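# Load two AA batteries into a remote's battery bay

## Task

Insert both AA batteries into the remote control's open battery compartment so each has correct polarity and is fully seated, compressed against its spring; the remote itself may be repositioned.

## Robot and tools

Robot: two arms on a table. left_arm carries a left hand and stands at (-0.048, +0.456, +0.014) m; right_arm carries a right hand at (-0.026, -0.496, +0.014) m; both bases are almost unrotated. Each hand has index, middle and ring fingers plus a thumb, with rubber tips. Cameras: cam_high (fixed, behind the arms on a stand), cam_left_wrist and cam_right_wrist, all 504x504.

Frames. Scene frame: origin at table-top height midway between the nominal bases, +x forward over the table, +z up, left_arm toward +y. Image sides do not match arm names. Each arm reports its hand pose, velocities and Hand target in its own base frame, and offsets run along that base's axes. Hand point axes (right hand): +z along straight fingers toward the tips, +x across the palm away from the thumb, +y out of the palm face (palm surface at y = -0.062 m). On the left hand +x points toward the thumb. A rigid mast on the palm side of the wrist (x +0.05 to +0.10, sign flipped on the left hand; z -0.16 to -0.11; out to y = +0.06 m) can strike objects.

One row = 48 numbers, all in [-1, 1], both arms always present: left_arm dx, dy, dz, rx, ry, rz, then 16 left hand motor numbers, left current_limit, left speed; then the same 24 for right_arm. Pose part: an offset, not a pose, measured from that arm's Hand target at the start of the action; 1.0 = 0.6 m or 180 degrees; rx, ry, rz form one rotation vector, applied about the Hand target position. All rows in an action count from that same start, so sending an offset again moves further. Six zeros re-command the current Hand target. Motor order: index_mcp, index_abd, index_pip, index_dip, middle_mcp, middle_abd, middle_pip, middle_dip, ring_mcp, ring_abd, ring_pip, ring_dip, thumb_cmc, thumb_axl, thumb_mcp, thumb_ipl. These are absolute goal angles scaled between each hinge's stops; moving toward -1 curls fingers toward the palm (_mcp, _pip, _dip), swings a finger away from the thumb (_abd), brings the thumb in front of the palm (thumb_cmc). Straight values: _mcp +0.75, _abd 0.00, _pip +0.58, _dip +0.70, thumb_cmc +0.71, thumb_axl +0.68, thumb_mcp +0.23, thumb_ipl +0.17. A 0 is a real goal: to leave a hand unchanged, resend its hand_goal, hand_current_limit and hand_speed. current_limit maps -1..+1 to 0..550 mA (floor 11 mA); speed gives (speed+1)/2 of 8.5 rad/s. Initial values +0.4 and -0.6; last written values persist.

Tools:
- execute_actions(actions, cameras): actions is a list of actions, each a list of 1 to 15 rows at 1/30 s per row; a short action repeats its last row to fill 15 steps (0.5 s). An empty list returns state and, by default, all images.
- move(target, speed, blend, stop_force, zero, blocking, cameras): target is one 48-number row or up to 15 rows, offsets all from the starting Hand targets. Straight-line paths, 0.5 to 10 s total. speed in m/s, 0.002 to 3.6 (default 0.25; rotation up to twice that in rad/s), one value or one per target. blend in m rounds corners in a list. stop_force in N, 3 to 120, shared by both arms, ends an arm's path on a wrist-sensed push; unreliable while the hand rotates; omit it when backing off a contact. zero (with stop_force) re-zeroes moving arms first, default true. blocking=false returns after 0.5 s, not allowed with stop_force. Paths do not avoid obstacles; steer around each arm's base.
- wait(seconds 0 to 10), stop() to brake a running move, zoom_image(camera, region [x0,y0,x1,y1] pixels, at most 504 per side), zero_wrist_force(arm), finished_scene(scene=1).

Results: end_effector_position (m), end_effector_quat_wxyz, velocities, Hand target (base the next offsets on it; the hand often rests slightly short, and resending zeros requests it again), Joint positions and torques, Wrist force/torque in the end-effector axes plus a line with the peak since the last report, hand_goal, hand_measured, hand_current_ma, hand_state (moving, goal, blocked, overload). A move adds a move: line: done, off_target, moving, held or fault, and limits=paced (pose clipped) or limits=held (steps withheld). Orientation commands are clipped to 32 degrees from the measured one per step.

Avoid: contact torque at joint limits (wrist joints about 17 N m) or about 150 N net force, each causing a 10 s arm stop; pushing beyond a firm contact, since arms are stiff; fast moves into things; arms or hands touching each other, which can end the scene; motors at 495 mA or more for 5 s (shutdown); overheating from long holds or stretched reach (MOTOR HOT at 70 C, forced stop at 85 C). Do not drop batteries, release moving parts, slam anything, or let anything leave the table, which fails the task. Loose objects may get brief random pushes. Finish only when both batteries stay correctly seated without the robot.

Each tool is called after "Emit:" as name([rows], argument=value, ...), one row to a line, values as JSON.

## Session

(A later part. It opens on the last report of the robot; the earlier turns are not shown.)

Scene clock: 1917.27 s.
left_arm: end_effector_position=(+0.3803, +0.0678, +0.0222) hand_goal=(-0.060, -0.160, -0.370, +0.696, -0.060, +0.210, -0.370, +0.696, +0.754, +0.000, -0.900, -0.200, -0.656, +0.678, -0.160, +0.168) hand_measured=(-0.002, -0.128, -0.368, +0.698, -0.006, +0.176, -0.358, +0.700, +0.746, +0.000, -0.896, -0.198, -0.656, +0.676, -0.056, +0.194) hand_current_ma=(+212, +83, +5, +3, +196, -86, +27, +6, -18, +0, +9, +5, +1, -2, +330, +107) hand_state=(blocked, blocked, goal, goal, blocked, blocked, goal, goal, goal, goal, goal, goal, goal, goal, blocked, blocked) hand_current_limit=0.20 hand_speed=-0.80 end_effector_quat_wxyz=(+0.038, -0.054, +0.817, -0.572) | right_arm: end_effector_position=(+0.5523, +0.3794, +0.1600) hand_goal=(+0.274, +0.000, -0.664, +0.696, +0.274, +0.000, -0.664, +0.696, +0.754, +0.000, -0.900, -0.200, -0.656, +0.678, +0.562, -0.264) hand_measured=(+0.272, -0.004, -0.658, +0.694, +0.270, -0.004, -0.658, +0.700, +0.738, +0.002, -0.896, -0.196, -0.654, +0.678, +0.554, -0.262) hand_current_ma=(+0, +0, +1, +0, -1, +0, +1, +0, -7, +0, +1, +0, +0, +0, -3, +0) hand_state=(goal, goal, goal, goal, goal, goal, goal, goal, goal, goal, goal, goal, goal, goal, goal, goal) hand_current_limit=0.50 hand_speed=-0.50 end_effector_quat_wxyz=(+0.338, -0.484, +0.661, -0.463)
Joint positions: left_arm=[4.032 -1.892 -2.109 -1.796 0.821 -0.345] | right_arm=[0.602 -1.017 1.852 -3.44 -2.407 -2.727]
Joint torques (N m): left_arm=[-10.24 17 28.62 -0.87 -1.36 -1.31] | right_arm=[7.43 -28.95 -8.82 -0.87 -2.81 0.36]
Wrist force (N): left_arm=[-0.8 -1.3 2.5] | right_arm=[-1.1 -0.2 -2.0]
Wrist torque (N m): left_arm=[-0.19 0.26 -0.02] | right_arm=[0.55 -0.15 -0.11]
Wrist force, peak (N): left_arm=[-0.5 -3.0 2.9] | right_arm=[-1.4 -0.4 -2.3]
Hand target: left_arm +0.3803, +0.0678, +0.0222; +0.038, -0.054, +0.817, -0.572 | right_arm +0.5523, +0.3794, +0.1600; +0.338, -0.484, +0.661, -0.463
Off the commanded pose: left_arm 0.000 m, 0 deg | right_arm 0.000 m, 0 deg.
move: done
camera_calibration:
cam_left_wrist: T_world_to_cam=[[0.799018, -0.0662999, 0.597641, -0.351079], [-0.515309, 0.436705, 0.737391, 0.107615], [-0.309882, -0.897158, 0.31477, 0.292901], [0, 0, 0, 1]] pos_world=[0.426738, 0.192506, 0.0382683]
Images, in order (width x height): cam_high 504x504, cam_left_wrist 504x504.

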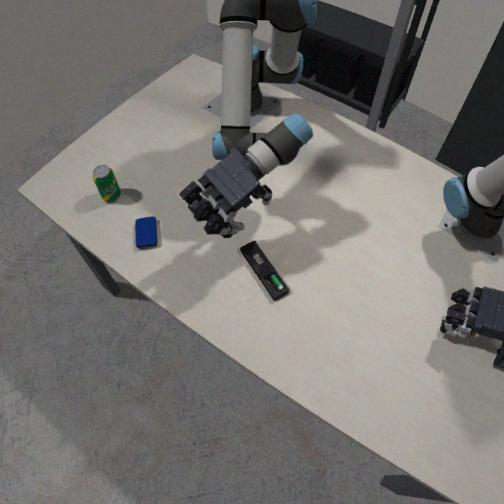

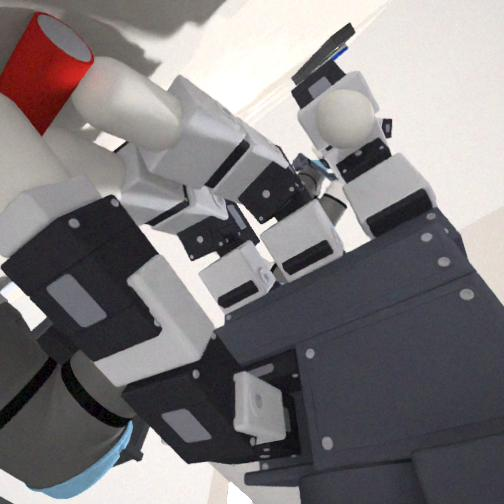

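Emit:
move([
  [0,0,0.18,0,0,0,-0.06,-0.16,-0.37,0.696,-0.06,0.21,-0.37,0.696,0.754,0,-0.9,-0.2,-0.657,0.678,-0.16,0.168,0.2,-0.8,0.0272,0.0233,-0.1333,0,0,-0.0311,0.274,0,-0.664,0.696,0.274,0,-0.664,0.696,0.754,0,-0.9,-0.2,-0.657,0.678,0.562,-0.265,0.5,-0.5],
], cameras=["all"], speed=0.1)

Emit:
zoom_image(camera="cam_high", region=[220, 220, 310, 310])

Emit:
zoom_image(camera="cam_left_wrist", region=[0, 0, 200, 200])

Scene clock: 1929.47 s.
left_arm: end_effector_position=(+0.3804, +0.0679, +0.1302) hand_goal=(-0.060, -0.160, -0.370, +0.696, -0.060, +0.210, -0.370, +0.696, +0.754, +0.000, -0.900, -0.200, -0.656, +0.678, -0.160, +0.168) hand_measured=(-0.004, -0.126, -0.364, +0.700, -0.006, +0.176, -0.358, +0.700, +0.746, +0.000, -0.896, -0.198, -0.654, +0.678, -0.056, +0.194) hand_current_ma=(+200, +86, +14, +9, +192, -86, +29, +7, -18, +0, +9, +5, +1, -2, +330, +110) hand_state=(blocked, blocked, goal, goal, blocked, blocked, goal, goal, goal, goal, goal, goal, goal, goal, blocked, blocked) hand_current_limit=0.20 hand_speed=-0.80 end_effector_quat_wxyz=(+0.038, -0.054, +0.817, -0.572) | right_arm: end_effector_position=(+0.5686, +0.3934, +0.0800) hand_goal=(+0.274, +0.000, -0.664, +0.696, +0.274, +0.000, -0.664, +0.696, +0.754, +0.000, -0.900, -0.200, -0.656, +0.678, +0.562, -0.264) hand_measured=(+0.272, -0.004, -0.658, +0.694, +0.270, -0.004, -0.658, +0.700, +0.738, +0.002, -0.896, -0.196, -0.654, +0.678, +0.554, -0.262) hand_current_ma=(+0, +0, +1, +0, -1, +0, +1, +0, -7, +0, +1, +0, +0, +0, -3, +0) hand_state=(goal, goal, goal, goal, goal, goal, goal, goal, goal, goal, goal, goal, goal, goal, goal, goal) hand_current_limit=0.50 hand_speed=-0.50 end_effector_quat_wxyz=(+0.315, -0.451, +0.684, -0.479)
Joint positions: left_arm=[4.032 -1.705 -1.992 -2.099 0.821 -0.345] | right_arm=[0.627 -0.826 1.769 -3.465 -2.51 -2.62]
Joint torques (N m): left_arm=[8.62 14.71 5.45 -0.29 0.85 0.79] | right_arm=[-5.8 -57.58 -6 -0.46 1.51 -1.39]
Wrist force (N): left_arm=[-0.8 -0.5 2.4] | right_arm=[-0.8 -1.1 -1.7]
Wrist torque (N m): left_arm=[-0.14 0.24 -0.01] | right_arm=[0.35 -0.20 -0.20]
Wrist force, peak (N): left_arm=[-0.2 -0.8 3.4] | right_arm=[-0.8 -0.9 -2.6]
Hand target: left_arm +0.3803, +0.0678, +0.1302; +0.038, -0.054, +0.817, -0.572 | right_arm +0.5686, +0.3933, +0.0800; +0.315, -0.451, +0.684, -0.479
Off the commanded pose: left_arm 0.000 m, 0 deg | right_arm 0.000 m, 0 deg.
move: done
camera_calibration:
cam_left_wrist: T_world_to_cam=[[0.798817, -0.0664958, 0.597888, -0.415616], [-0.515558, 0.436461, 0.737361, 0.0281859], [-0.309987, -0.897262, 0.31437, 0.25906], [0, 0, 0, 1]] pos_world=[0.426838, 0.192506, 0.146268]
cam_right_wrist: T_world_to_cam=[[0.0766373, 0.804078, -0.589563, -0.282686], [-0.315357, 0.580495, 0.750717, -0.161676], [0.945873, 0.12839, 0.298059, -0.485775], [0, 0, 0, 1]] pos_world=[0.43016, 0.383523, 0.0995008]

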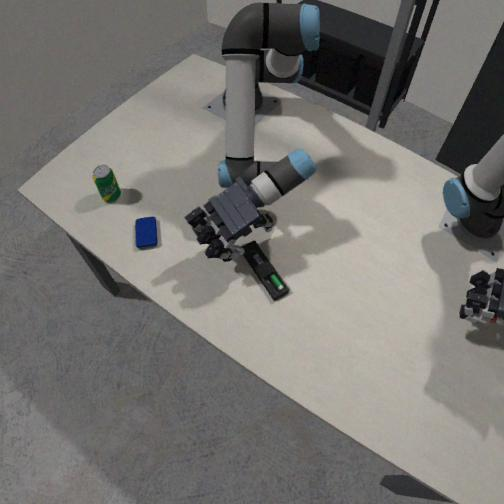

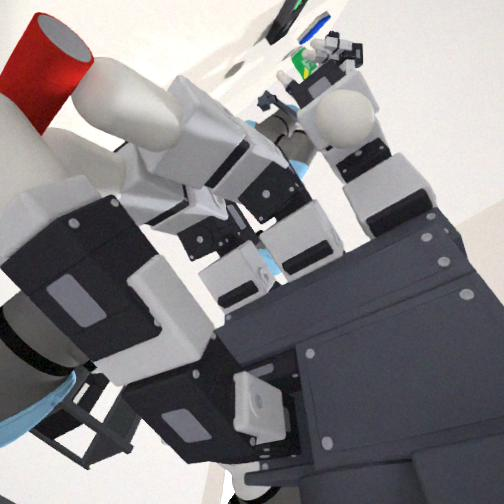

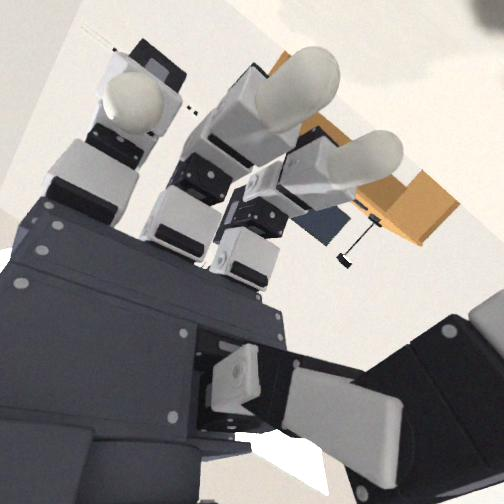

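Scaled by 5.600.

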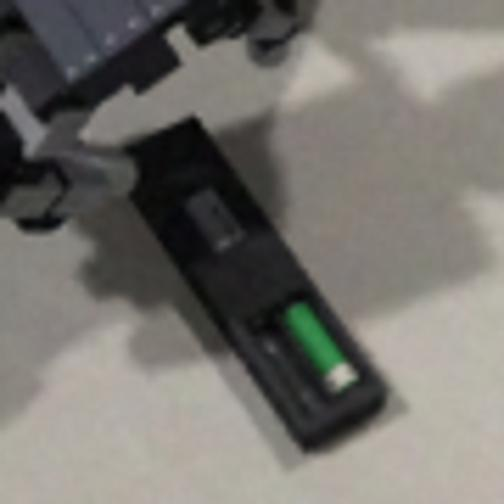

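Scaled by 2.520.

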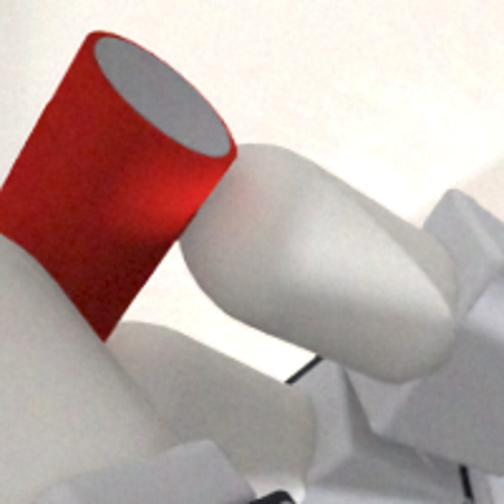

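Emit:
zoom_image(camera="cam_high", region=[262, 268, 296, 302])

Scaled by 14.824.

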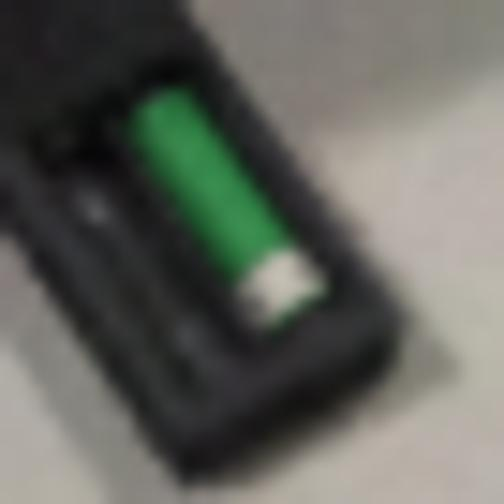

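Emit:
zoom_image(camera="cam_high", region=[215, 225, 265, 275])

Scaled by 10.080.

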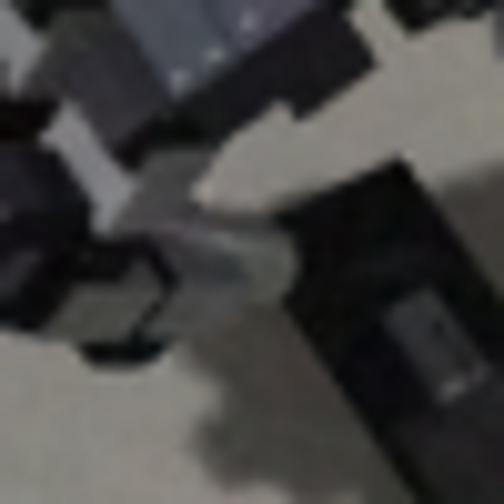

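Emit:
move(target=[0,0,0,0,0,0,-0.06,-0.16,-0.37,0.696,-0.06,0.21,-0.37,0.696,0.754,0,-0.9,-0.2,-0.657,0.678,-0.16,0.168,0.2,-0.8,0,0,-0.11,0,0,0,0.274,0,-0.664,0.696,0.274,0,-0.664,0.696,0.754,0,-0.9,-0.2,-0.657,0.678,0.562,-0.265,0.5,-0.5], cameras=["cam_high"], speed=0.05, stop_force=5)

Emit:
zoom_image(camera="cam_high", region=[220, 230, 300, 310])

Scene clock: 1987.00 s.
left_arm: end_effector_position=(+0.3803, +0.0678, +0.1302) hand_goal=(-0.060, -0.160, -0.370, +0.696, -0.060, +0.210, -0.370, +0.696, +0.754, +0.000, -0.900, -0.200, -0.656, +0.678, -0.160, +0.168) hand_measured=(-0.004, -0.126, -0.364, +0.700, -0.006, +0.176, -0.358, +0.700, +0.746, +0.000, -0.896, -0.198, -0.654, +0.678, -0.056, +0.194) hand_current_ma=(+200, +86, +14, +9, +192, -86, +29, +7, -18, +0, +9, +5, +1, -2, +330, +110) hand_state=(blocked, blocked, goal, goal, blocked, blocked, goal, goal, goal, goal, goal, goal, goal, goal, blocked, blocked) hand_current_limit=0.20 hand_speed=-0.80 end_effector_quat_wxyz=(+0.038, -0.054, +0.817, -0.572) | right_arm: end_effector_position=(+0.5686, +0.3933, +0.0140) hand_goal=(+0.274, +0.000, -0.664, +0.696, +0.274, +0.000, -0.664, +0.696, +0.754, +0.000, -0.900, -0.200, -0.656, +0.678, +0.562, -0.264) hand_measured=(+0.272, -0.004, -0.658, +0.694, +0.270, -0.004, -0.658, +0.700, +0.740, +0.002, -0.896, -0.196, -0.654, +0.678, +0.554, -0.262) hand_current_ma=(+0, +0, +1, +0, -1, +0, +1, +0, -7, +0, +1, +0, +0, +0, -3, +0) hand_state=(goal, goal, goal, goal, goal, goal, goal, goal, goal, goal, goal, goal, goal, goal, goal, goal) hand_current_limit=0.50 hand_speed=-0.50 end_effector_quat_wxyz=(+0.315, -0.451, +0.684, -0.479)
Joint positions: left_arm=[4.032 -1.705 -1.992 -2.099 0.821 -0.345] | right_arm=[0.627 -0.693 1.754 -3.583 -2.51 -2.62]
Joint torques (N m): left_arm=[8.98 12.33 4.01 -0.88 0.59 -1.01] | right_arm=[-6.56 -62.33 -3.73 -0.43 0.81 -1.11]
Wrist force (N): left_arm=[-0.6 -0.6 2.6] | right_arm=[-1.0 -0.6 -1.7]
Wrist torque (N m): left_arm=[-0.18 0.22 0.00] | right_arm=[0.43 -0.19 -0.21]
Wrist force, peak (N): left_arm=[-0.7 -0.7 2.7] | right_arm=[-1.0 -1.5 -2.5]
Hand target: left_arm +0.3803, +0.0678, +0.1302; +0.038, -0.054, +0.817, -0.572 | right_arm +0.5686, +0.3933, +0.0140; +0.315, -0.451, +0.684, -0.479
Off the commanded pose: left_arm 0.000 m, 0 deg | right_arm 0.000 m, 0 deg.
move: done
Images, in order (width x height): cam_high 504x504.

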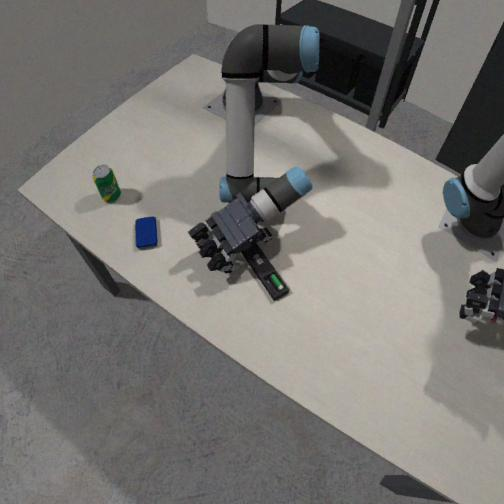

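Scaled by 6.300.

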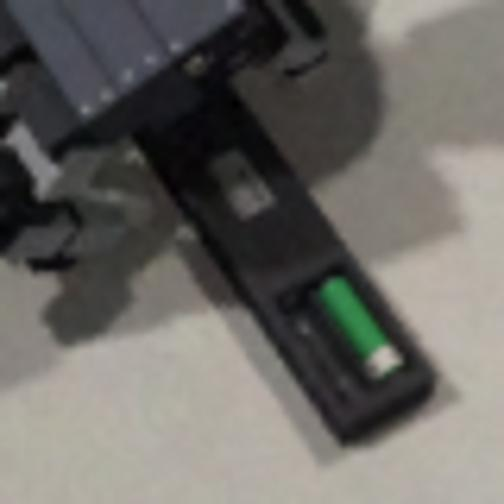

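Emit:
move([
  [0,0,0,0,0,0,-0.06,-0.16,-0.37,0.696,-0.06,0.21,-0.37,0.696,0.754,0,-0.9,-0.2,-0.657,0.678,-0.16,0.168,0.2,-0.8,0,0,0,0,0,0,0.13,0,-0.536,0.696,0.13,0,-0.536,0.696,0.754,0,-0.9,-0.2,-0.657,0.678,0.44,-0.265,0.5,-0.7],
  [0,0,0,0,0,0,-0.06,-0.16,-0.37,0.696,-0.06,0.21,-0.37,0.696,0.754,0,-0.9,-0.2,-0.657,0.678,-0.16,0.168,0.2,-0.8,0,0,0,0,0,0,0.04,0,-0.536,0.696,0.04,0,-0.536,0.696,0.754,0,-0.9,-0.2,-0.657,0.678,0.36,-0.265,0.5,-0.8],
  [0,0,0,0,0,0,-0.06,-0.16,-0.37,0.696,-0.06,0.21,-0.37,0.696,0.754,0,-0.9,-0.2,-0.657,0.678,-0.16,0.168,0.2,-0.8,0,0,0,0,0,0,-0.05,0,-0.536,0.696,-0.05,0,-0.536,0.696,0.754,0,-0.9,-0.2,-0.657,0.678,0.28,-0.265,0.6,-0.8],
], cameras=["cam_high"], speed=0.05)

Emit:
zoom_image(camera="cam_high", region=[220, 230, 300, 310])

Scene clock: 1993.70 s.
left_arm: end_effector_position=(+0.3803, +0.0678, +0.1302) hand_goal=(-0.060, -0.160, -0.370, +0.696, -0.060, +0.210, -0.370, +0.696, +0.754, +0.000, -0.900, -0.200, -0.656, +0.678, -0.160, +0.168) hand_measured=(-0.004, -0.126, -0.364, +0.700, -0.006, +0.176, -0.358, +0.700, +0.746, +0.000, -0.896, -0.198, -0.654, +0.678, -0.056, +0.194) hand_current_ma=(+200, +86, +14, +9, +192, -86, +29, +7, -18, +0, +9, +5, +1, -2, +330, +110) hand_state=(blocked, blocked, goal, goal, blocked, blocked, goal, goal, goal, goal, goal, goal, goal, goal, blocked, blocked) hand_current_limit=0.20 hand_speed=-0.80 end_effector_quat_wxyz=(+0.038, -0.054, +0.817, -0.572) | right_arm: end_effector_position=(+0.5686, +0.3933, +0.0140) hand_goal=(-0.050, +0.000, -0.536, +0.696, -0.050, +0.000, -0.536, +0.696, +0.754, +0.000, -0.900, -0.200, -0.656, +0.678, +0.280, -0.264) hand_measured=(+0.074, +0.000, -0.520, +0.700, +0.060, +0.000, -0.516, +0.704, +0.740, +0.002, -0.896, -0.196, -0.650, +0.678, +0.420, -0.228) hand_current_ma=(+302, +0, +6, +0, +242, +0, +10, +2, -7, +0, +1, +0, +1, +0, +440, +53) hand_state=(blocked, goal, goal, goal, blocked, goal, goal, goal, goal, goal, goal, goal, goal, goal, blocked, blocked) hand_current_limit=0.60 hand_speed=-0.80 end_effector_quat_wxyz=(+0.315, -0.451, +0.684, -0.479)
Joint positions: left_arm=[4.032 -1.705 -1.992 -2.099 0.821 -0.345] | right_arm=[0.627 -0.693 1.754 -3.583 -2.51 -2.62]
Joint torques (N m): left_arm=[7.87 13.09 4.81 -0.3 0.59 -1.05] | right_arm=[-3.51 -31.8 -4.08 -0.6 -1.82 0.8]
Wrist force (N): left_arm=[-0.8 -0.4 2.3] | right_arm=[-0.6 -11.0 -2.5]
Wrist torque (N m): left_arm=[-0.13 0.25 -0.02] | right_arm=[-0.29 -0.16 -0.17]
Wrist force, peak (N): left_arm=[-0.6 -0.5 2.6] | right_arm=[-2.7 -13.9 1.0]
Hand target: left_arm +0.3803, +0.0678, +0.1302; +0.038, -0.054, +0.817, -0.572 | right_arm +0.5686, +0.3933, +0.0140; +0.315, -0.451, +0.684, -0.479
Off the commanded pose: left_arm 0.000 m, 0 deg | right_arm 0.000 m, 0 deg.
move: done
Images, in order (width x height): cam_high 504x504.

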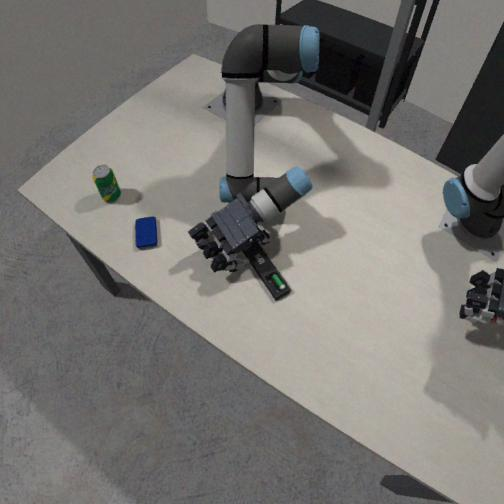

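Scaled by 6.300.

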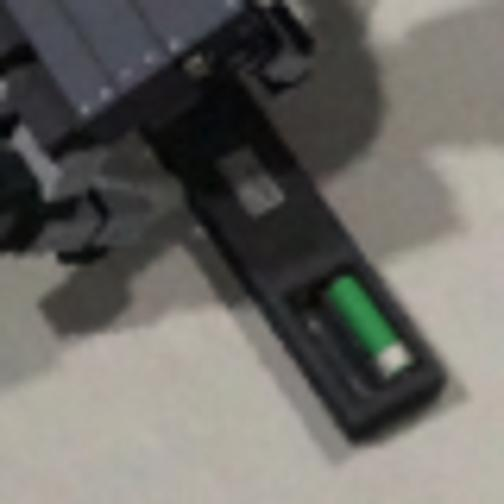

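Emit:
move([
  [0.1995,-0.3297,0.083,0.111,-0.0165,-0.0855,-0.06,-0.16,-0.37,0.696,-0.06,0.21,-0.37,0.696,0.754,0,-0.9,-0.2,-0.657,0.678,-0.16,0.168,0.2,-0.8,0,0,0,0,0,0,-0.05,0,-0.536,0.696,-0.05,0,-0.536,0.696,0.754,0,-0.9,-0.2,-0.657,0.678,0.28,-0.265,0.6,-0.8],
  [0.3575,-0.6585,-0.0503,0.2225,-0.033,-0.1709,-0.06,-0.16,-0.37,0.696,-0.06,0.21,-0.37,0.696,0.754,0,-0.9,-0.2,-0.657,0.678,-0.16,0.168,0.2,-0.8,0,0,0,0,0,0,-0.05,0,-0.536,0.696,-0.05,0,-0.536,0.696,0.754,0,-0.9,-0.2,-0.657,0.678,0.28,-0.265,0.6,-0.8],
], cameras=["cam_high","cam_left_wrist"], speed=0.25, blend=0.05)

Emit:
zoom_image(camera="cam_left_wrist", region=[150, 0, 350, 200])

Scene clock: 2025.13 s.
left_arm: end_effector_position=(+0.5948, -0.3272, +0.1000) hand_goal=(-0.060, -0.160, -0.370, +0.696, -0.060, +0.210, -0.370, +0.696, +0.754, +0.000, -0.900, -0.200, -0.656, +0.678, -0.160, +0.168) hand_measured=(-0.006, -0.126, -0.362, +0.700, -0.008, +0.176, -0.356, +0.700, +0.748, +0.000, -0.896, -0.198, -0.654, +0.678, -0.056, +0.196) hand_current_ma=(+198, +87, +16, +9, +189, -86, +32, +7, -14, +0, +8, +5, +2, -2, +330, +112) hand_state=(blocked, blocked, goal, goal, blocked, blocked, goal, goal, goal, goal, goal, goal, goal, goal, blocked, blocked) hand_current_limit=0.20 hand_speed=-0.80 end_effector_quat_wxyz=(-0.055, +0.205, +0.944, -0.253) | right_arm: end_effector_position=(+0.5686, +0.3933, +0.0140) hand_goal=(-0.050, +0.000, -0.536, +0.696, -0.050, +0.000, -0.536, +0.696, +0.754, +0.000, -0.900, -0.200, -0.656, +0.678, +0.280, -0.264) hand_measured=(+0.074, +0.000, -0.520, +0.700, +0.060, +0.000, -0.516, +0.704, +0.740, +0.002, -0.896, -0.196, -0.650, +0.678, +0.420, -0.228) hand_current_ma=(+302, +0, +6, +0, +242, +0, +10, +2, -7, +0, +1, +0, +1, +0, +440, +53) hand_state=(blocked, goal, goal, goal, blocked, goal, goal, goal, goal, goal, goal, goal, goal, goal, blocked, blocked) hand_current_limit=0.60 hand_speed=-0.80 end_effector_quat_wxyz=(+0.315, -0.451, +0.684, -0.479)
Joint positions: left_arm=[2.892 -2.15 -1.43 -1.235 1.056 -1.365] | right_arm=[0.627 -0.693 1.754 -3.583 -2.51 -2.62]
Joint torques (N m): left_arm=[-9.63 35.8 23.2 4.3 -1.82 -0.25] | right_arm=[0.16 -30.62 -4.82 -0.6 -2.04 1.33]
Wrist force (N): left_arm=[-0.7 -0.6 3.0] | right_arm=[-0.4 -11.1 -2.8]
Wrist torque (N m): left_arm=[-0.10 0.27 0.06] | right_arm=[-0.27 -0.17 -0.15]
Wrist force, peak (N): left_arm=[-2.3 -2.6 4.6] | right_arm=[-0.5 -11.6 -2.8]
Hand target: left_arm +0.5948, -0.3273, +0.1000; -0.055, +0.205, +0.944, -0.253 | right_arm +0.5686, +0.3933, +0.0140; +0.315, -0.451, +0.684, -0.479
Off the commanded pose: left_arm 0.000 m, 0 deg | right_arm 0.000 m, 0 deg.
move: done
camera_calibration:
cam_left_wrist: T_world_to_cam=[[0.499205, -0.793563, 0.347924, -0.629827], [-0.449525, 0.106084, 0.886946, 0.170951], [-0.740757, -0.599169, -0.303769, 0.396133], [0, 0, 0, 1]] pos_world=[0.684698, -0.280592, 0.187841]
Images, in order (width x height): cam_high 504x504, cam_left_wrist 504x504.

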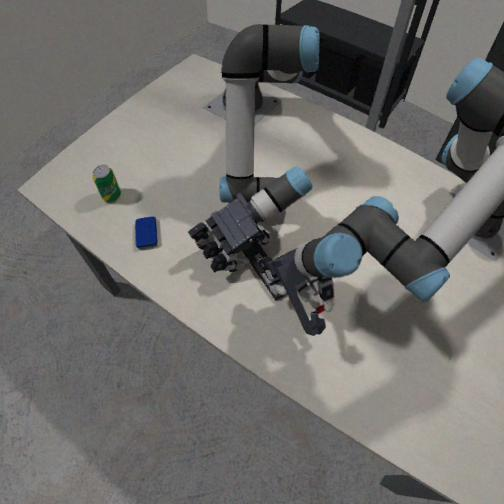

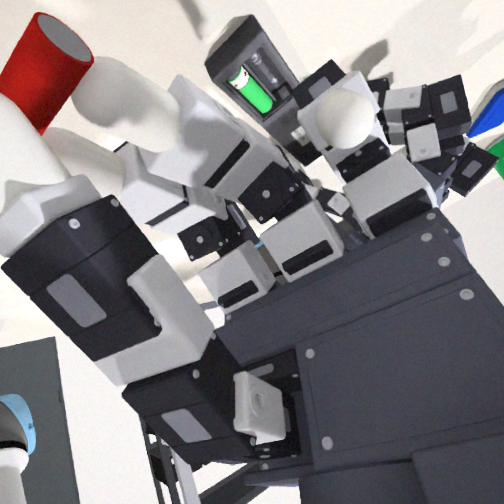

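Scaled by 2.520.

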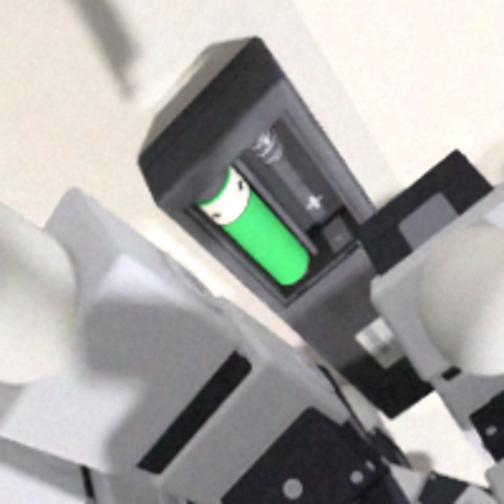

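Emit:
zoom_image(camera="cam_left_wrist", region=[200, 10, 310, 120])

Scaled by 4.582.

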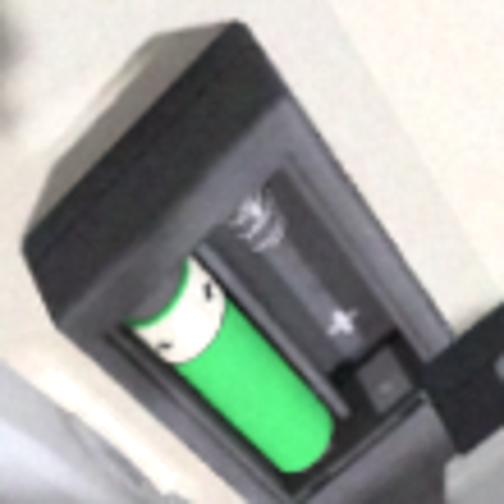

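Emit:
move([
  [0.0753,-0.1500,0.1667,-0.2698,0.013,0.511,-0.06,-0.16,-0.37,0.696,-0.06,0.21,-0.37,0.696,0.754,0,-0.9,-0.2,-0.657,0.678,-0.16,0.168,0.2,-0.8,0,0,0,0,0,0,-0.05,0,-0.536,0.696,-0.05,0,-0.536,0.696,0.754,0,-0.9,-0.2,-0.657,0.678,0.28,-0.265,0.6,-0.8],
  [0.076,-0.2072,0.0107,-0.2698,0.013,0.511,-0.06,-0.16,-0.37,0.696,-0.06,0.21,-0.37,0.696,0.754,0,-0.9,-0.2,-0.657,0.678,-0.16,0.168,0.2,-0.8,0,0,0,0,0,0,-0.05,0,-0.536,0.696,-0.05,0,-0.536,0.696,0.754,0,-0.9,-0.2,-0.657,0.678,0.28,-0.265,0.6,-0.8],
], cameras=["all"], speed=[0.35, 0.12])

Emit:
zoom_image(camera="cam_high", region=[230, 240, 310, 320])

Emit:
zoom_image(camera="cam_left_wrist", region=[0, 0, 200, 200])

Scene clock: 2095.50 s.
left_arm: end_effector_position=(+0.6405, -0.4517, +0.1065) hand_goal=(-0.060, -0.160, -0.370, +0.696, -0.060, +0.210, -0.370, +0.696, +0.754, +0.000, -0.900, -0.200, -0.656, +0.678, -0.160, +0.168) hand_measured=(-0.006, -0.126, -0.362, +0.700, -0.008, +0.176, -0.356, +0.700, +0.748, +0.000, -0.896, -0.198, -0.654, +0.678, -0.056, +0.196) hand_current_ma=(+198, +87, +16, +9, +189, -87, +32, +7, -14, +0, +8, +5, +2, -2, +330, +112) hand_state=(blocked, blocked, goal, goal, blocked, blocked, goal, goal, goal, goal, goal, goal, goal, goal, blocked, blocked) hand_current_limit=0.20 hand_speed=-0.80 end_effector_quat_wxyz=(+0.201, -0.515, +0.630, -0.545) | right_arm: end_effector_position=(+0.5686, +0.3933, +0.0140) hand_goal=(-0.050, +0.000, -0.536, +0.696, -0.050, +0.000, -0.536, +0.696, +0.754, +0.000, -0.900, -0.200, -0.656, +0.678, +0.280, -0.264) hand_measured=(+0.074, +0.000, -0.520, +0.700, +0.060, +0.000, -0.516, +0.704, +0.740, +0.002, -0.896, -0.196, -0.650, +0.678, +0.420, -0.228) hand_current_ma=(+302, +0, +6, +0, +242, +0, +10, +2, -7, +0, +1, +0, +1, +0, +440, +53) hand_state=(blocked, goal, goal, goal, blocked, goal, goal, goal, goal, goal, goal, goal, goal, goal, blocked, blocked) hand_current_limit=0.60 hand_speed=-0.80 end_effector_quat_wxyz=(+0.315, -0.451, +0.684, -0.479)
Joint positions: left_arm=[2.812 -2.349 -1.701 0.572 1.379 -3.407] | right_arm=[0.627 -0.693 1.754 -3.583 -2.51 -2.62]
Joint torques (N m): left_arm=[10.54 48.18 2.18 0.71 -1.13 1.09] | right_arm=[6.29 -30 -3.69 -1.23 -2.06 1.36]
Wrist force (N): left_arm=[-0.5 -0.8 2.7] | right_arm=[-0.5 -11.1 -2.8]
Wrist torque (N m): left_arm=[-0.20 0.28 0.11] | right_arm=[-0.29 -0.17 -0.15]
Wrist force, peak (N): left_arm=[-0.5 -0.7 3.5] | right_arm=[-0.5 -11.7 -2.7]
Hand target: left_arm +0.6404, -0.4516, +0.1064; +0.201, -0.515, +0.630, -0.545 | right_arm +0.5686, +0.3933, +0.0140; +0.315, -0.451, +0.684, -0.479
Off the commanded pose: left_arm 0.000 m, 0 deg | right_arm 0.000 m, 0 deg.
move: done
camera_calibration:
cam_left_wrist: T_world_to_cam=[[0.534352, 0.77971, 0.326373, -0.0632529], [-0.540593, 0.0184176, 0.841083, 0.222572], [0.64979, -0.625869, 0.431347, -0.623695], [0, 0, 0, 1]] pos_world=[0.559391, -0.345132, 0.102472]
cam_right_wrist: T_world_to_cam=[[0.0767155, 0.804084, -0.589545, -0.321502], [-0.315302, 0.580508, 0.75073, -0.112143], [0.945886, 0.128292, 0.298063, -0.466182], [0, 0, 0, 1]] pos_world=[0.43026, 0.383422, 0.0336007]

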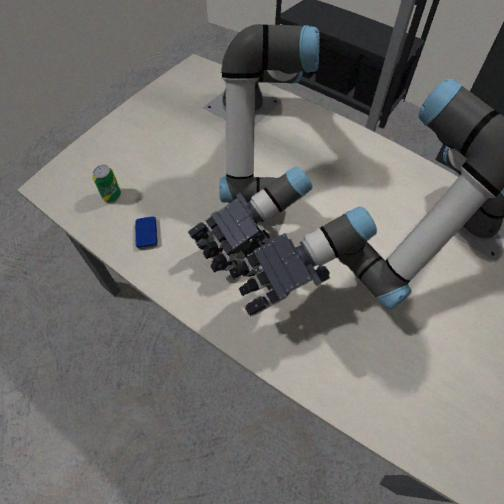

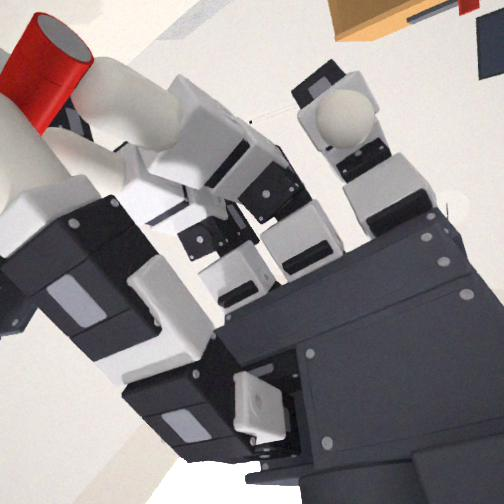

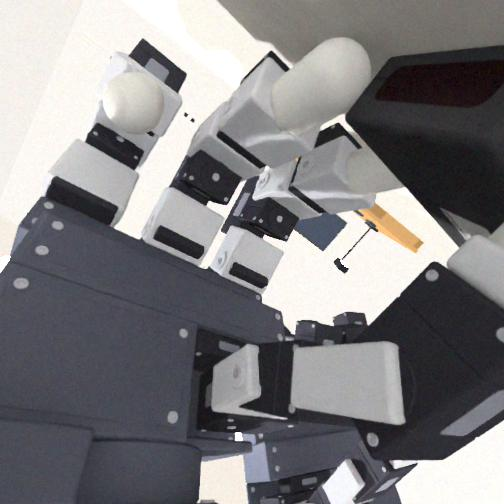

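Scaled by 6.300.

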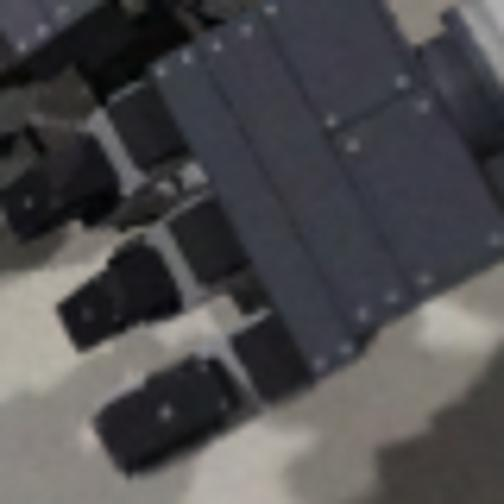

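Scaled by 2.520.

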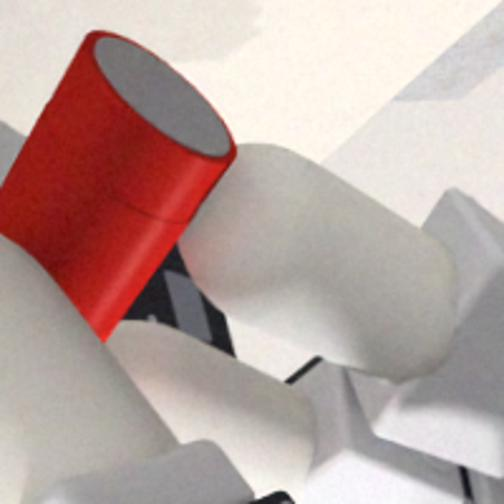

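Emit:
move(target=[0,0,-0.07,0,0,0,-0.06,-0.16,-0.37,0.696,-0.06,0.21,-0.37,0.696,0.754,0,-0.9,-0.2,-0.657,0.678,-0.16,0.168,0.2,-0.8,0,0,0,0,0,0,-0.05,0,-0.536,0.696,-0.05,0,-0.536,0.696,0.754,0,-0.9,-0.2,-0.657,0.678,0.28,-0.265,0.6,-0.8], speed=0.08, stop_force=8, cameras=["cam_high","cam_left_wrist"])

Emit:
zoom_image(camera="cam_high", region=[180, 150, 360, 330])

Emit:
zoom_image(camera="cam_left_wrist", region=[150, 0, 400, 250])

Scene clock: 2114.40 s.
left_arm: end_effector_position=(+0.6405, -0.4516, +0.0644) hand_goal=(-0.060, -0.160, -0.370, +0.696, -0.060, +0.210, -0.370, +0.696, +0.754, +0.000, -0.900, -0.200, -0.656, +0.678, -0.160, +0.168) hand_measured=(-0.006, -0.126, -0.362, +0.700, -0.008, +0.176, -0.356, +0.700, +0.748, +0.000, -0.896, -0.198, -0.654, +0.678, -0.056, +0.196) hand_current_ma=(+198, +87, +16, +9, +189, -87, +32, +7, -14, +0, +8, +5, +2, -2, +330, +112) hand_state=(blocked, blocked, goal, goal, blocked, blocked, goal, goal, goal, goal, goal, goal, goal, goal, blocked, blocked) hand_current_limit=0.20 hand_speed=-0.80 end_effector_quat_wxyz=(+0.201, -0.515, +0.630, -0.545) | right_arm: end_effector_position=(+0.5686, +0.3933, +0.0140) hand_goal=(-0.050, +0.000, -0.536, +0.696, -0.050, +0.000, -0.536, +0.696, +0.754, +0.000, -0.900, -0.200, -0.656, +0.678, +0.280, -0.264) hand_measured=(+0.074, +0.000, -0.520, +0.700, +0.060, +0.000, -0.516, +0.704, +0.740, +0.002, -0.896, -0.196, -0.650, +0.678, +0.420, -0.228) hand_current_ma=(+302, +0, +6, +0, +242, +0, +10, +2, -7, +0, +1, +0, +1, +0, +440, +53) hand_state=(blocked, goal, goal, goal, blocked, goal, goal, goal, goal, goal, goal, goal, goal, goal, blocked, blocked) hand_current_limit=0.60 hand_speed=-0.80 end_effector_quat_wxyz=(+0.315, -0.451, +0.684, -0.479)
Joint positions: left_arm=[2.813 -2.43 -1.694 0.645 1.379 -3.407] | right_arm=[0.627 -0.693 1.754 -3.583 -2.51 -2.62]
Joint torques (N m): left_arm=[2.69 57.18 1.35 0.92 -0.39 -1] | right_arm=[6.58 -31.27 -3.99 -1.45 -2.07 1.45]
Wrist force (N): left_arm=[-0.7 -0.7 2.7] | right_arm=[-0.3 -11.2 -2.5]
Wrist torque (N m): left_arm=[-0.19 0.31 0.10] | right_arm=[-0.31 -0.20 -0.15]
Wrist force, peak (N): left_arm=[-0.4 -1.9 2.4] | right_arm=[-0.5 -11.5 -2.8]
Hand target: left_arm +0.6404, -0.4516, +0.0644; +0.201, -0.515, +0.630, -0.545 | right_arm +0.5686, +0.3933, +0.0140; +0.315, -0.451, +0.684, -0.479
Off the commanded pose: left_arm 0.000 m, 0 deg | right_arm 0.000 m, 0 deg.
move: done
camera_calibration:
cam_left_wrist: T_world_to_cam=[[0.534251, 0.779773, 0.326391, -0.0495136], [-0.540542, 0.0182763, 0.841119, 0.2579], [0.649916, -0.625796, 0.431264, -0.605512], [0, 0, 0, 1]] pos_world=[0.559391, -0.345031, 0.0603717]
Images, in order (width x height): cam_high 504x504, cam_left_wrist 504x504.

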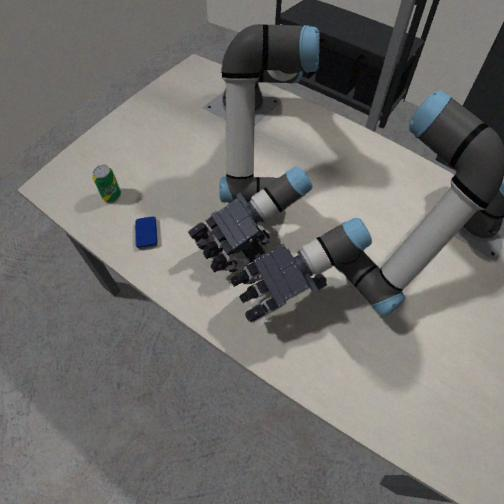

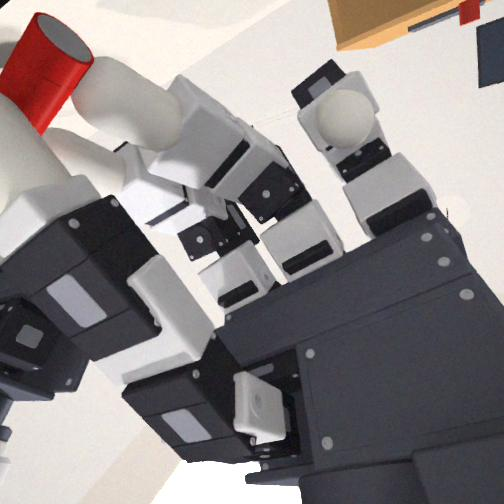

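Scaled by 2.800.

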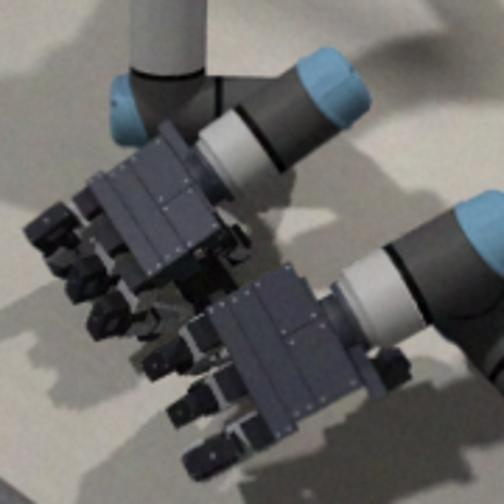

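Scaled by 2.016.

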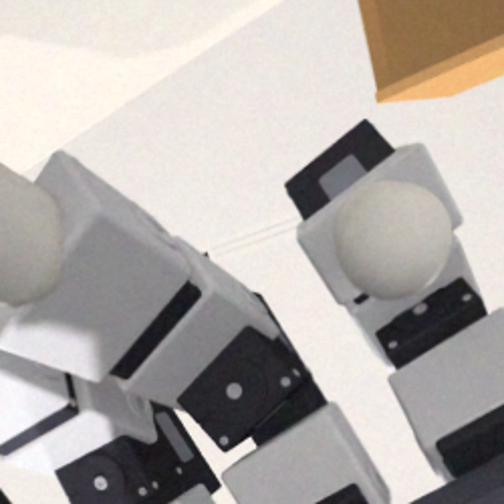

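Emit:
move([
  [0,0,-0.01,0,0,0,-0.06,-0.16,-0.37,0.696,-0.06,0.21,-0.37,0.696,0.754,0,-0.9,-0.2,-0.657,0.678,-0.16,0.168,0.2,-0.8,0,0,0,0,0,0,-0.05,0,-0.536,0.696,-0.05,0,-0.536,0.696,0.754,0,-0.9,-0.2,-0.657,0.678,0.28,-0.265,0.6,-0.8],
  [0.0007,0.0015,-0.0392,0,0,0,-0.06,-0.16,-0.37,0.696,-0.06,0.21,-0.37,0.696,0.754,0,-0.9,-0.2,-0.657,0.678,-0.16,0.168,0.2,-0.8,0,0,0,0,0,0,-0.05,0,-0.536,0.696,-0.05,0,-0.536,0.696,0.754,0,-0.9,-0.2,-0.657,0.678,0.28,-0.265,0.6,-0.8],
], speed=0.03, stop_force=6, cameras=["cam_high","cam_left_wrist"])

Emit:
zoom_image(camera="cam_left_wrist", region=[0, 0, 250, 200])

Scene clock: 2124.37 s.
left_arm: end_effector_position=(+0.6409, -0.4507, +0.0417) hand_goal=(-0.060, -0.160, -0.370, +0.696, -0.060, +0.210, -0.370, +0.696, +0.754, +0.000, -0.900, -0.200, -0.656, +0.678, -0.160, +0.168) hand_measured=(-0.010, -0.124, -0.360, +0.700, -0.008, +0.182, -0.366, +0.698, +0.748, +0.000, -0.896, -0.198, -0.654, +0.678, -0.056, +0.200) hand_current_ma=(+181, +92, +24, +10, +189, -70, +6, +3, -14, +0, +8, +5, +3, -1, +330, +133) hand_state=(blocked, blocked, goal, goal, blocked, blocked, goal, goal, goal, goal, goal, goal, goal, goal, blocked, blocked) hand_current_limit=0.20 hand_speed=-0.80 end_effector_quat_wxyz=(+0.201, -0.515, +0.630, -0.545) | right_arm: end_effector_position=(+0.5686, +0.3933, +0.0140) hand_goal=(-0.050, +0.000, -0.536, +0.696, -0.050, +0.000, -0.536, +0.696, +0.754, +0.000, -0.900, -0.200, -0.656, +0.678, +0.280, -0.264) hand_measured=(+0.070, +0.000, -0.520, +0.700, +0.058, +0.000, -0.516, +0.704, +0.740, +0.002, -0.896, -0.196, -0.650, +0.678, +0.420, -0.226) hand_current_ma=(+289, +0, +7, +1, +234, +0, +10, +2, -7, +0, +1, +0, +1, +0, +440, +57) hand_state=(blocked, goal, goal, goal, blocked, goal, blocked, goal, goal, goal, goal, goal, goal, goal, blocked, blocked) hand_current_limit=0.60 hand_speed=-0.80 end_effector_quat_wxyz=(+0.315, -0.451, +0.684, -0.479)
Joint positions: left_arm=[2.814 -2.475 -1.687 0.683 1.378 -3.407] | right_arm=[0.627 -0.693 1.754 -3.583 -2.51 -2.62]
Joint torques (N m): left_arm=[-9.62 57.57 -1.39 2.77 1.27 -0.56] | right_arm=[6.61 -31.31 -3.52 -1.85 -2.31 1.53]
Wrist force (N): left_arm=[-0.6 -1.8 2.7] | right_arm=[-1.6 -10.1 -3.5]
Wrist torque (N m): left_arm=[-0.23 0.29 0.13] | right_arm=[-0.28 -0.12 -0.15]
Wrist force, peak (N): left_arm=[2.0 -8.1 2.9] | right_arm=[-0.6 -11.6 -3.1]
Hand target: left_arm +0.6408, -0.4507, +0.0417; +0.201, -0.515, +0.630, -0.545 (not the last commanded pose) | right_arm +0.5686, +0.3933, +0.0140; +0.315, -0.451, +0.684, -0.479
Off the commanded pose: left_arm 0.001 m, 0 deg | right_arm 0.000 m, 0 deg.
move: contact (left_arm); path passed 1 of 2 targets
camera_calibration:
cam_left_wrist: T_world_to_cam=[[0.534215, 0.779806, 0.326369, -0.0429879], [-0.540508, 0.0182424, 0.841141, 0.277162], [0.649973, -0.625755, 0.431237, -0.595436], [0, 0, 0, 1]] pos_world=[0.559791, -0.344131, 0.0376715]
Images, in order (width x height): cam_high 504x504, cam_left_wrist 504x504.

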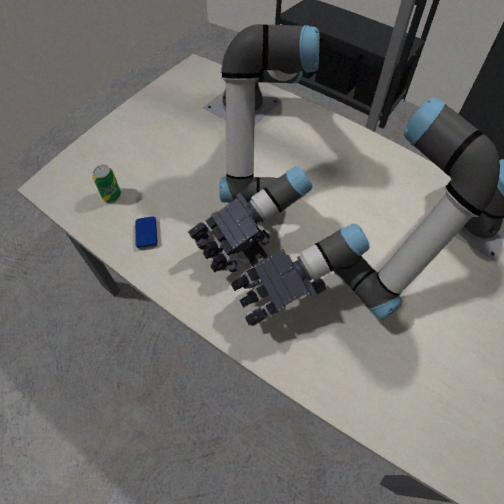

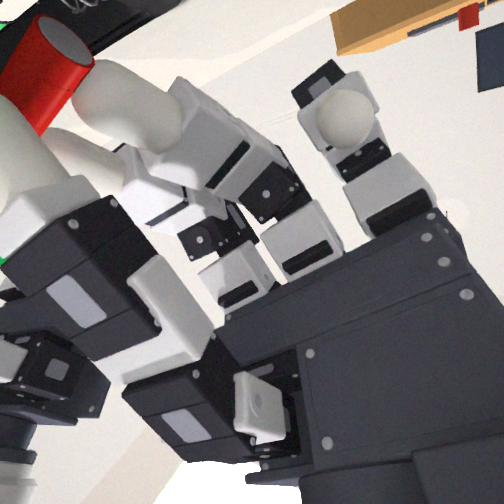

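Scaled by 2.016.

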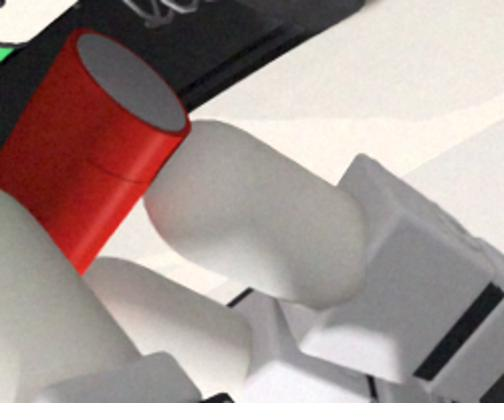

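Emit:
zoom_image(camera="cam_left_wrist", region=[0, 0, 200, 100])

Emit:
zoom_image(camera="cam_high", region=[200, 210, 290, 300])

Scaled by 2.520.

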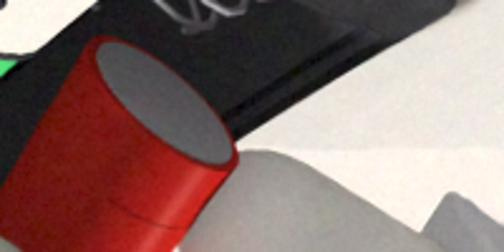

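Scaled by 5.600.

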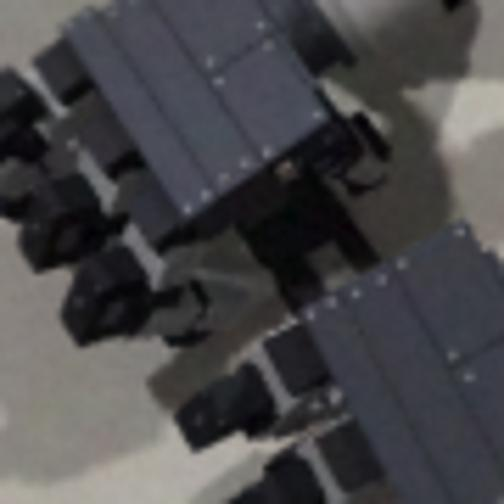

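Emit:
zoom_image(camera="cam_left_wrist", region=[0, 0, 110, 110])

Scaled by 4.582.

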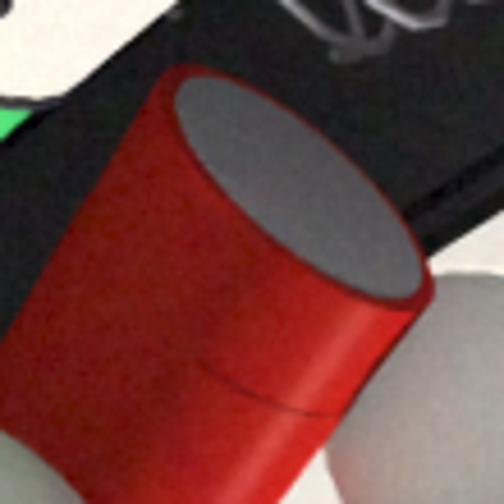

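Emit:
wait(seconds=0.1, cameras=["cam_right_wrist","cam_left_wrist"])

Emit:
zoom_image(camera="cam_right_wrist", region=[0, 0, 504, 504])

Scene clock: 2185.73 s.
left_arm: end_effector_position=(+0.6408, -0.4507, +0.0417) hand_goal=(-0.060, -0.160, -0.370, +0.696, -0.060, +0.210, -0.370, +0.696, +0.754, +0.000, -0.900, -0.200, -0.656, +0.678, -0.160, +0.168) hand_measured=(-0.010, -0.124, -0.360, +0.700, -0.008, +0.182, -0.366, +0.698, +0.748, +0.000, -0.896, -0.198, -0.654, +0.678, -0.056, +0.200) hand_current_ma=(+181, +92, +24, +10, +189, -70, +6, +3, -14, +0, +8, +5, +3, -1, +330, +133) hand_state=(blocked, blocked, goal, goal, blocked, blocked, goal, goal, goal, goal, goal, goal, goal, goal, blocked, blocked) hand_current_limit=0.20 hand_speed=-0.80 end_effector_quat_wxyz=(+0.201, -0.515, +0.630, -0.545) | right_arm: end_effector_position=(+0.5686, +0.3933, +0.0140) hand_goal=(-0.050, +0.000, -0.536, +0.696, -0.050, +0.000, -0.536, +0.696, +0.754, +0.000, -0.900, -0.200, -0.656, +0.678, +0.280, -0.264) hand_measured=(+0.070, +0.000, -0.520, +0.700, +0.058, +0.000, -0.516, +0.704, +0.740, +0.002, -0.896, -0.196, -0.650, +0.678, +0.420, -0.226) hand_current_ma=(+289, +0, +7, +1, +234, +0, +10, +2, -7, +0, +1, +0, +1, +0, +440, +57) hand_state=(blocked, goal, goal, goal, blocked, goal, blocked, goal, goal, goal, goal, goal, goal, goal, blocked, blocked) hand_current_limit=0.60 hand_speed=-0.80 end_effector_quat_wxyz=(+0.315, -0.451, +0.684, -0.479)
Joint positions: left_arm=[2.814 -2.475 -1.687 0.683 1.378 -3.407] | right_arm=[0.627 -0.693 1.754 -3.583 -2.51 -2.62]
Joint torques (N m): left_arm=[-10.63 58.18 -1.07 4.02 1.2 -0.85] | right_arm=[7.18 -30.09 -2.65 -1.81 -2.09 1.57]
Wrist force (N): left_arm=[-0.6 -1.9 2.7] | right_arm=[-1.6 -10.2 -3.7]
Wrist torque (N m): left_arm=[-0.24 0.29 0.14] | right_arm=[-0.27 -0.12 -0.15]
Wrist force, peak (N): left_arm=[-0.5 -2.1 3.0] | right_arm=[-1.9 -10.4 -3.8]
Hand target: left_arm +0.6408, -0.4507, +0.0417; +0.201, -0.515, +0.630, -0.545 (not the last commanded pose) | right_arm +0.5686, +0.3933, +0.0140; +0.315, -0.451, +0.684, -0.479
Off the commanded pose: left_arm 0.001 m, 0 deg | right_arm 0.000 m, 0 deg.
wait: 0.10 s; at rest from the start
camera_calibration:
cam_left_wrist: T_world_to_cam=[[0.534343, 0.779723, 0.326357, -0.0430337], [-0.540499, 0.0183376, 0.841145, 0.277136], [0.649876, -0.625856, 0.431238, -0.595351], [0, 0, 0, 1]] pos_world=[0.559691, -0.344132, 0.0376715]
cam_right_wrist: T_world_to_cam=[[0.0767155, 0.804084, -0.589545, -0.321502], [-0.315302, 0.580508, 0.75073, -0.112143], [0.945886, 0.128292, 0.298063, -0.466182], [0, 0, 0, 1]] pos_world=[0.43026, 0.383422, 0.0336007]
Images, in order (width x height): cam_left_wrist 504x504, cam_right_wrist 504x504.

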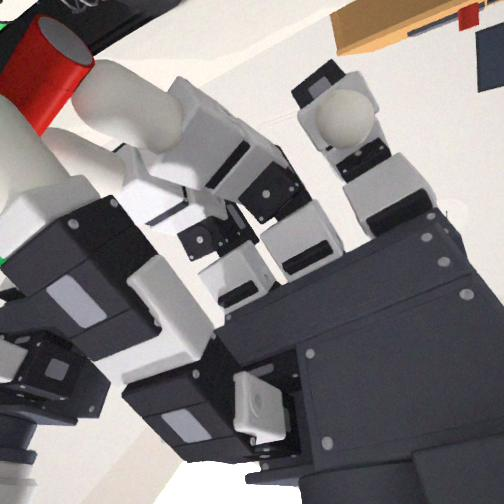

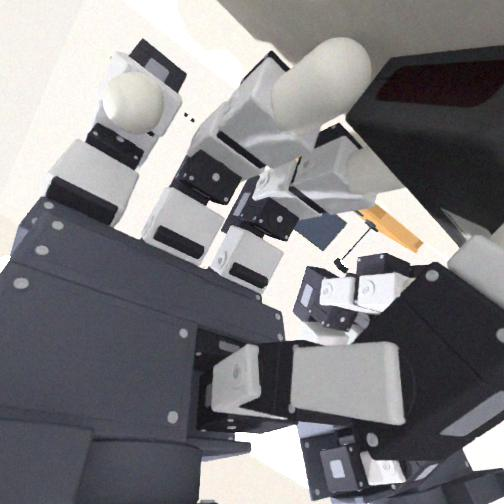

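Scaled by 1.000.

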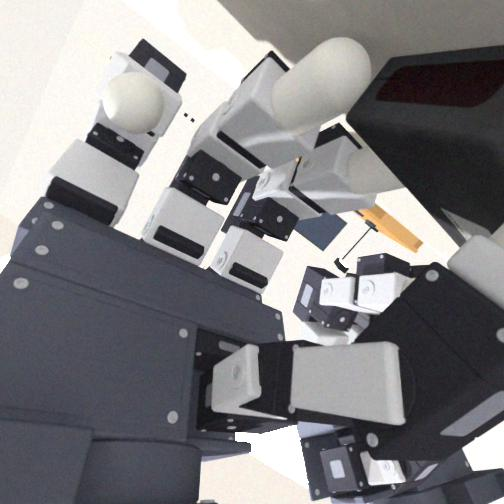

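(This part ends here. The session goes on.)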